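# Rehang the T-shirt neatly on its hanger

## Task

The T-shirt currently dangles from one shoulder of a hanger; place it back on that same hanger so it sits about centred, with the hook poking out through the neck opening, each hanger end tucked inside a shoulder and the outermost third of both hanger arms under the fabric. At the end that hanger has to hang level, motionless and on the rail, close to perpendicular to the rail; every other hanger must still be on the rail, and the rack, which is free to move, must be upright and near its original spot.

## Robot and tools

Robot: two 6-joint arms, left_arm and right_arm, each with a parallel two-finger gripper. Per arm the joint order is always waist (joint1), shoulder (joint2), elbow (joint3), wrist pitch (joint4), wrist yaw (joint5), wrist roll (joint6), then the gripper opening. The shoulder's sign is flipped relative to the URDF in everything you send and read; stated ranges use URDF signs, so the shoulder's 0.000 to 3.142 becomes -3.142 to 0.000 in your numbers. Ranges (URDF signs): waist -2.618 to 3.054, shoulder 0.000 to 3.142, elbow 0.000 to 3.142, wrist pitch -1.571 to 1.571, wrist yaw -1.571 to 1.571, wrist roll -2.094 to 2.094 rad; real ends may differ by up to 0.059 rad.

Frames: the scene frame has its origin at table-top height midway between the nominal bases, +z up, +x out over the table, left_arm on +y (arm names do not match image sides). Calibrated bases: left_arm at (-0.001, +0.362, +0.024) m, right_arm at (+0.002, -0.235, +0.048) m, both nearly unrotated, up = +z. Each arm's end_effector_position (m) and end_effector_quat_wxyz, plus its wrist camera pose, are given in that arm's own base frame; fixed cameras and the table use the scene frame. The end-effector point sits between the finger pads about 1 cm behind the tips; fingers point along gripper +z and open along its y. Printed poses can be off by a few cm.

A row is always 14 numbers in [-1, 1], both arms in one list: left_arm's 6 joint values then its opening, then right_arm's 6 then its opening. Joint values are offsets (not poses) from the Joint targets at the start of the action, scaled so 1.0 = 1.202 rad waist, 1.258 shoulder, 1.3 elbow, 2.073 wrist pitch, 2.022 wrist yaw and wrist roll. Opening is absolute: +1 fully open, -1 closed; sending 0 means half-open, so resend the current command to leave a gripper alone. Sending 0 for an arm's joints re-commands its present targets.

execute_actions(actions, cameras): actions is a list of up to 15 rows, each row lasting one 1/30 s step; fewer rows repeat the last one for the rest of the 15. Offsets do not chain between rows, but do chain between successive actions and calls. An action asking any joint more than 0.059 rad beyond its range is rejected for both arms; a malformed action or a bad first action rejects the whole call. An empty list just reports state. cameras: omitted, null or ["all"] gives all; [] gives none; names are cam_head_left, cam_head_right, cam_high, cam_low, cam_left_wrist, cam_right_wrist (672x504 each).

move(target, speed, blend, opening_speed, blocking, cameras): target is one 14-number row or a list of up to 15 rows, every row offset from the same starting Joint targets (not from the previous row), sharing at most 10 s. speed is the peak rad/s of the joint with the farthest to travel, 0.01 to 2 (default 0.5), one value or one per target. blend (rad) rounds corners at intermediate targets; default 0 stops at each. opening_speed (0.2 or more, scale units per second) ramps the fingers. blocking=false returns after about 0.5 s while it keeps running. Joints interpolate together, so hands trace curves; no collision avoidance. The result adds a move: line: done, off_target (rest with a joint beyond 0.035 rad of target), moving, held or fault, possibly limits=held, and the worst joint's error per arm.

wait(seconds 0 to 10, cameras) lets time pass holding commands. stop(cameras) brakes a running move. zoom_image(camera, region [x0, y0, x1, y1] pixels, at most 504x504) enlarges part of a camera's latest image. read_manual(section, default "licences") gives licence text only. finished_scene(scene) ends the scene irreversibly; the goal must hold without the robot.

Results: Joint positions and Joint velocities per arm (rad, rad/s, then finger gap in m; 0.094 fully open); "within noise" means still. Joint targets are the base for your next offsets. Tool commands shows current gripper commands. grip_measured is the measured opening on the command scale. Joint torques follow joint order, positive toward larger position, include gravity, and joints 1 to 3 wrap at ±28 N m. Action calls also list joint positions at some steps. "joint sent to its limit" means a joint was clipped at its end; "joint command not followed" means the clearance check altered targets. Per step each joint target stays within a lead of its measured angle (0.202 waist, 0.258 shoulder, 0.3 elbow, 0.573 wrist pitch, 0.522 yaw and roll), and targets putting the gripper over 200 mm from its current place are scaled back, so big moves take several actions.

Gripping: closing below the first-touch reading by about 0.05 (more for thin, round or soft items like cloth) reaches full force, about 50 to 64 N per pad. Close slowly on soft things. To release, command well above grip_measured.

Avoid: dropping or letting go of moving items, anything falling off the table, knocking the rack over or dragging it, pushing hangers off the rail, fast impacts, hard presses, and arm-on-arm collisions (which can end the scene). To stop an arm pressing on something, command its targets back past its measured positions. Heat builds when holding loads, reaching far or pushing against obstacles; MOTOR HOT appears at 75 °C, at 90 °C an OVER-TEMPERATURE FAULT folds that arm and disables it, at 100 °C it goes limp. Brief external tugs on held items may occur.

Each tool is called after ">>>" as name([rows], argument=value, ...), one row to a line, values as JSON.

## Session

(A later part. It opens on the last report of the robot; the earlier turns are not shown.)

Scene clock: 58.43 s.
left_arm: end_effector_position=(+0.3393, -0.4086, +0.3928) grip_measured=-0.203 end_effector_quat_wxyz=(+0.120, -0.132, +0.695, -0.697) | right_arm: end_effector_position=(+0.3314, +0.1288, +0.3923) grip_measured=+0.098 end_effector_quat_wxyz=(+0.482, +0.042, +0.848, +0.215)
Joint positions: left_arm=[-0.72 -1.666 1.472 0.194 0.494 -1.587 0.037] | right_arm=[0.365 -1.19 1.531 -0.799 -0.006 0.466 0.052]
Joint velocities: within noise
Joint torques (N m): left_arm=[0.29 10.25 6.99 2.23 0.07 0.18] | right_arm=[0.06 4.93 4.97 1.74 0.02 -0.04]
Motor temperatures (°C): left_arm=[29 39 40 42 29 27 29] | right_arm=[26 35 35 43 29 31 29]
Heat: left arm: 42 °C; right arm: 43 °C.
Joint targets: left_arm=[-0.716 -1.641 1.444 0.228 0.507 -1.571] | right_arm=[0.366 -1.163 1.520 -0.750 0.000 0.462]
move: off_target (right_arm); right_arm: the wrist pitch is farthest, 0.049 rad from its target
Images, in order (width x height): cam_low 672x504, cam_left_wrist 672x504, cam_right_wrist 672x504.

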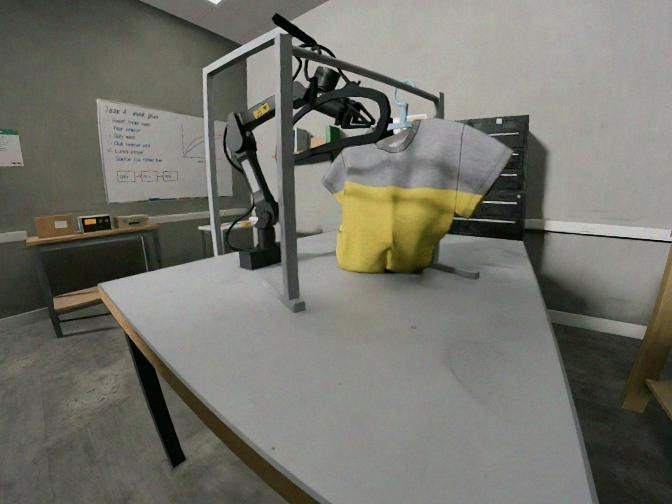

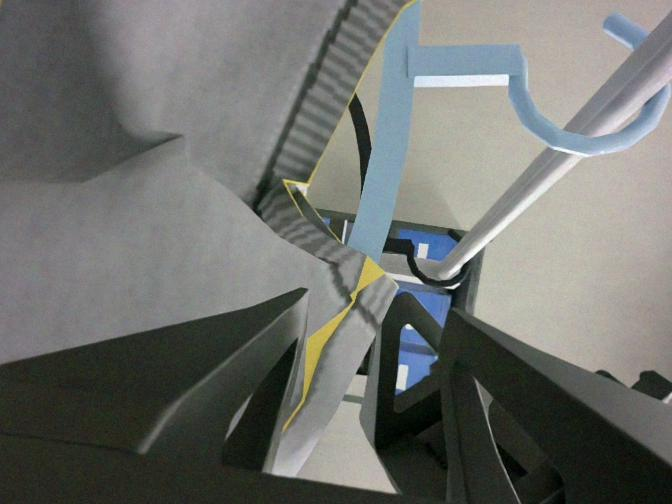

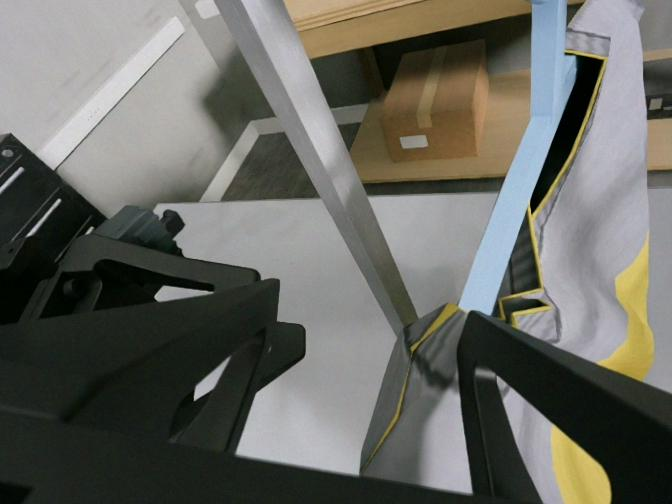

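>>> move(target=[0,0,0,0,0,0,-0.2,0,0.106,0.16,-0.160,0,0,0.1], speed=0.6)

Scene clock: 60.03 s.
left_arm: end_effector_position=(+0.3393, -0.4086, +0.3928) grip_measured=-0.203 end_effector_quat_wxyz=(+0.120, -0.132, +0.695, -0.697) | right_arm: end_effector_position=(+0.2502, +0.0977, +0.4522) grip_measured=+0.098 end_effector_quat_wxyz=(+0.511, +0.040, +0.828, +0.228)
Joint positions: left_arm=[-0.72 -1.666 1.472 0.194 0.494 -1.587 0.037] | right_arm=[0.365 -1.032 1.708 -1.059 -0.006 0.466 0.052]
Joint velocities: within noise
Joint torques (N m): left_arm=[0.35 10.37 6.91 2.24 0.09 0.14] | right_arm=[0.08 -0.1 6.04 1.14 0.03 -0.04]
Motor temperatures (°C): left_arm=[29 39 40 42 29 27 29] | right_arm=[26 35 35 43 29 31 29]
Heat: left arm: 42 °C; right arm: 43 °C.
Joint targets: left_arm=[-0.716 -1.641 1.444 0.228 0.507 -1.571] | right_arm=[0.366 -1.030 1.729 -1.082 0.000 0.462]
move: done

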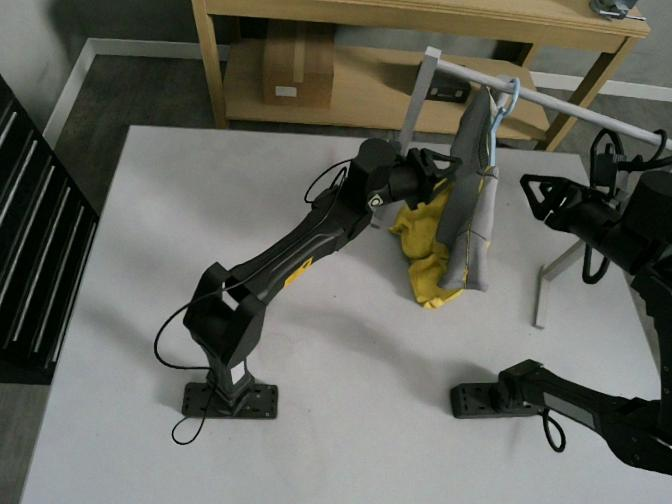

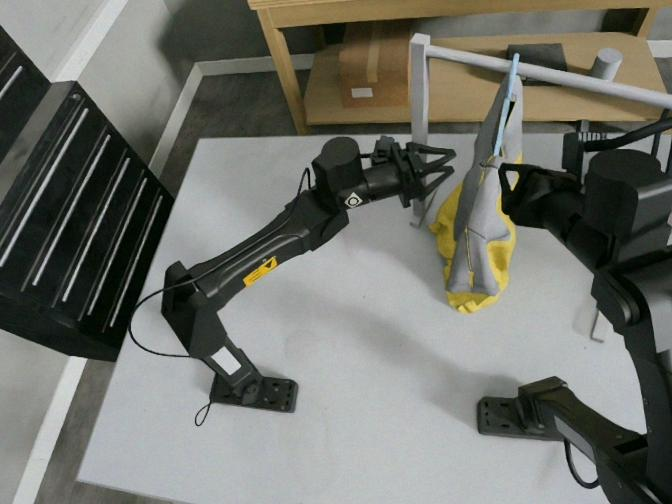

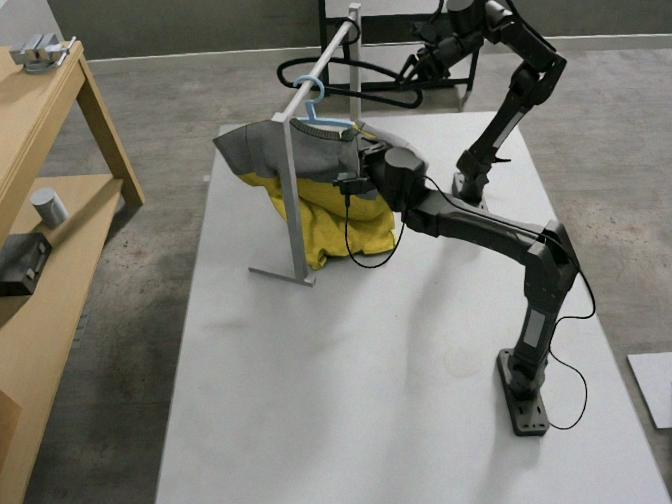

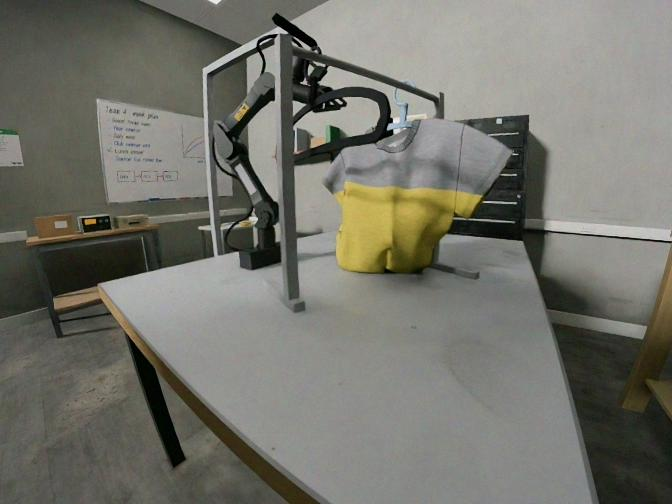

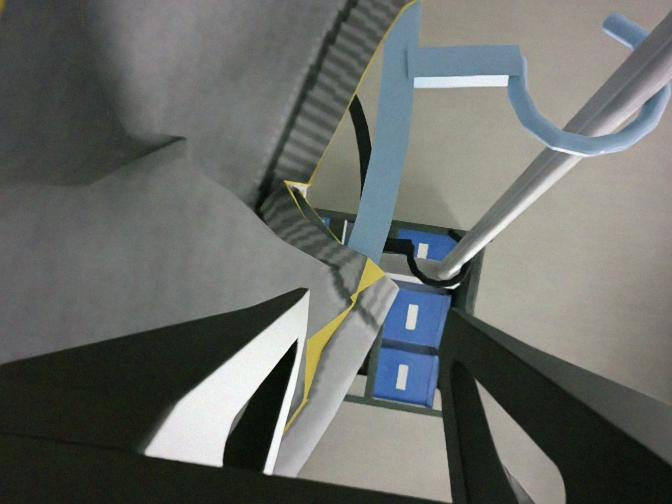

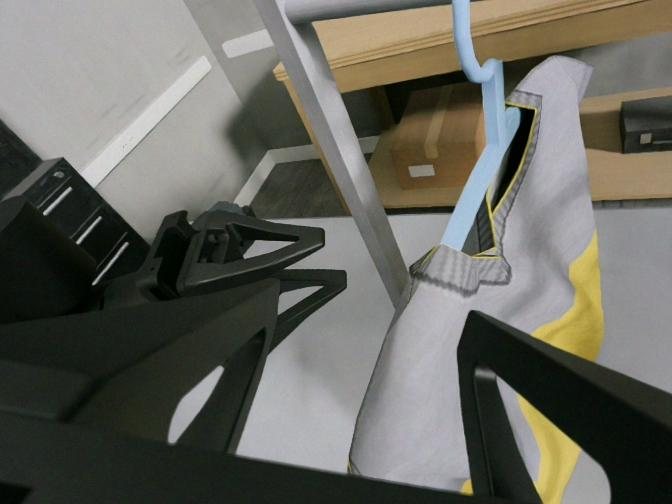

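>>> move(target=[-0.07,0.441,0.12,-0.599,-0.251,0.777,-0.2,-0.055,0.2226,-0.099,-0.105,0,-0.1,0.1], speed=1.0)

>>> zoom_image(camera="cam_low", region=[300, 60, 540, 290])

Scene clock: 64.00 s.
left_arm: end_effector_position=(+0.2137, -0.2195, +0.4078) grip_measured=-0.203 end_effector_quat_wxyz=(+0.478, +0.328, +0.787, -0.210) | right_arm: end_effector_position=(+0.1627, +0.0532, +0.4211) grip_measured=+0.098 end_effector_quat_wxyz=(+0.518, -0.015, +0.841, +0.156)
Joint positions: left_arm=[-0.794 -1.088 1.58 -0.964 0.014 -0.012 0.037] | right_arm=[0.306 -0.76 1.611 -1.279 -0.004 0.273 0.052]
Joint velocities: within noise
Joint torques (N m): left_arm=[-0.46 1.42 9.62 1.4 -0.11 0.13] | right_arm=[-0.49 -2.61 2.93 1.13 0.02 -0.13]
Motor temperatures (°C): left_arm=[29 39 40 42 29 27 28] | right_arm=[26 35 35 42 29 31 29]
Heat: left arm: 42 °C; right arm: 42 °C.
Joint targets: left_arm=[-0.800 -1.086 1.600 -1.014 0.000 0.000] | right_arm=[0.300 -0.750 1.600 -1.300 0.000 0.260]
move: off_target (left_arm); left_arm: the wrist pitch is farthest, 0.049 rad from its target

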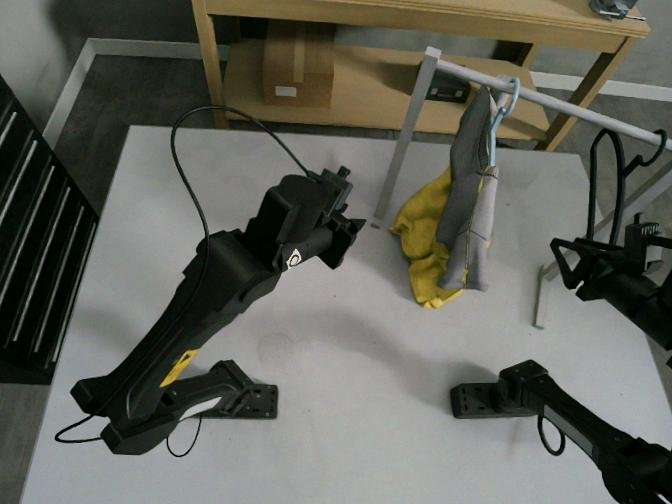

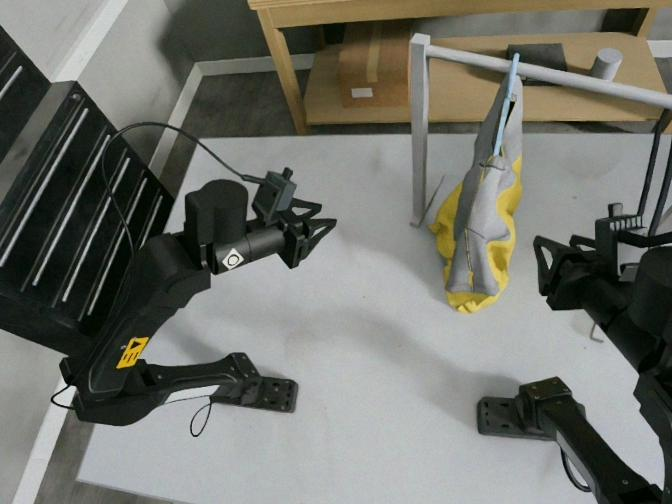

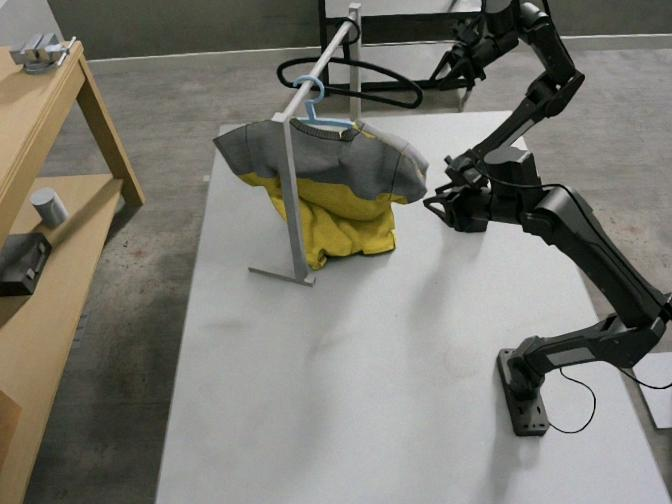

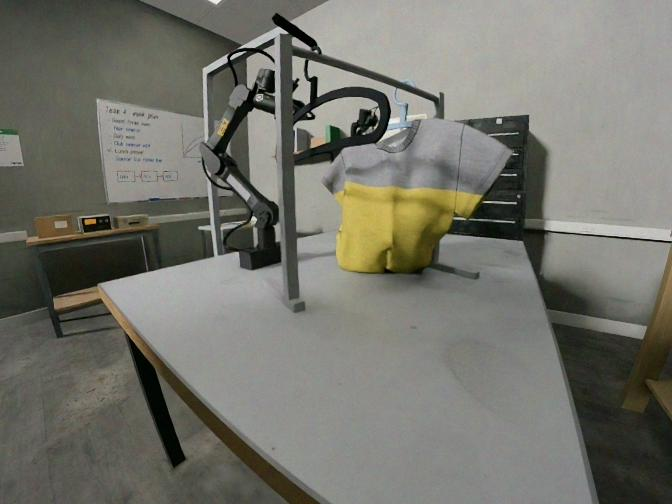

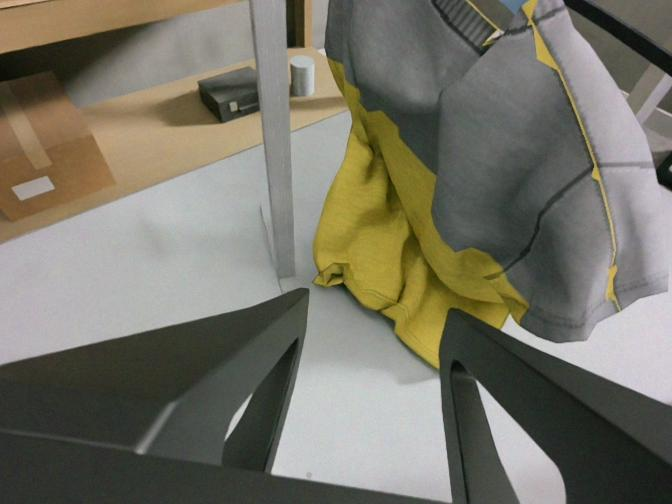

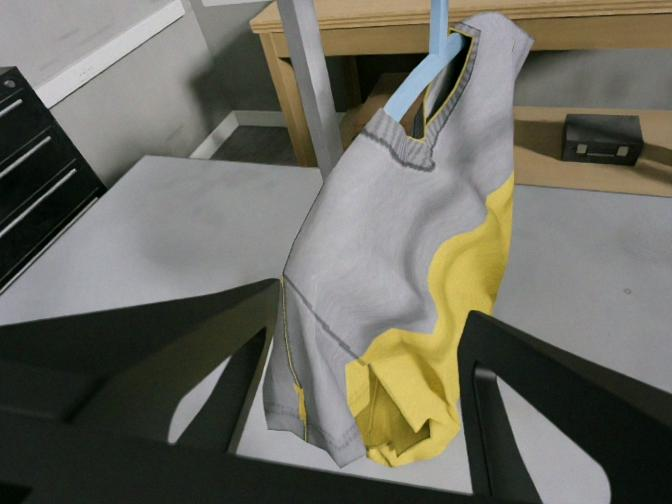

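Scaled by 2.100 from the camera's 672x504 image, which has a finer 960x720 frame.

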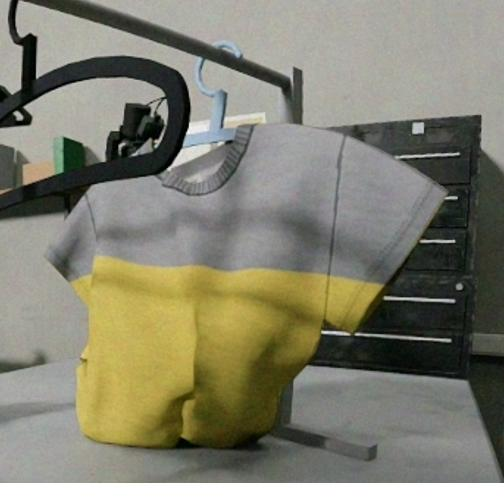

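>>> zoom_image(camera="cam_right_wrist", region=[330, 0, 560, 170])

>>> zoom_image(camera="cam_high", region=[190, 50, 450, 290])

>>> zoom_image(camera="cam_head_right", region=[420, 40, 580, 160])

Scaled by 2.191 from the camera's 672x504 image, which has a finer 960x720 frame.

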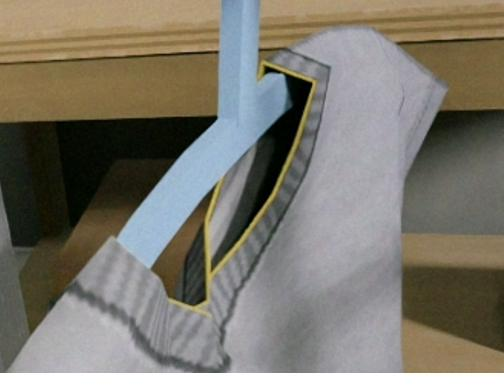

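Scaled by 1.938 from the camera's 672x504 image, which has a finer 960x720 frame.

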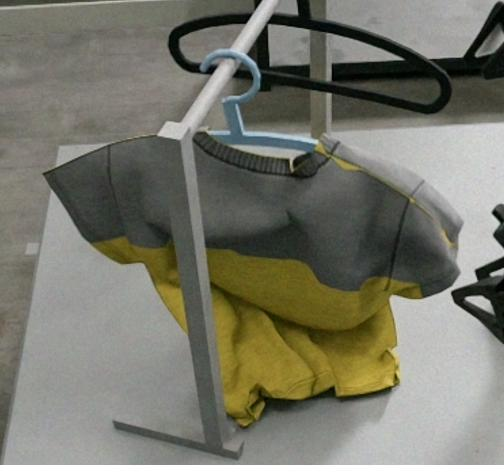

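Scaled by 3.150 from the camera's 672x504 image, which has a finer 960x720 frame.

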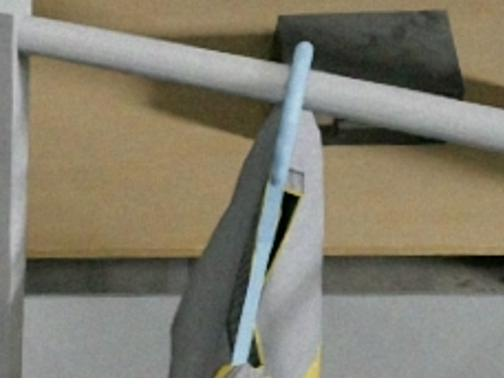

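>>> finished_scene(scene=1)

The scene is finished: the task was done.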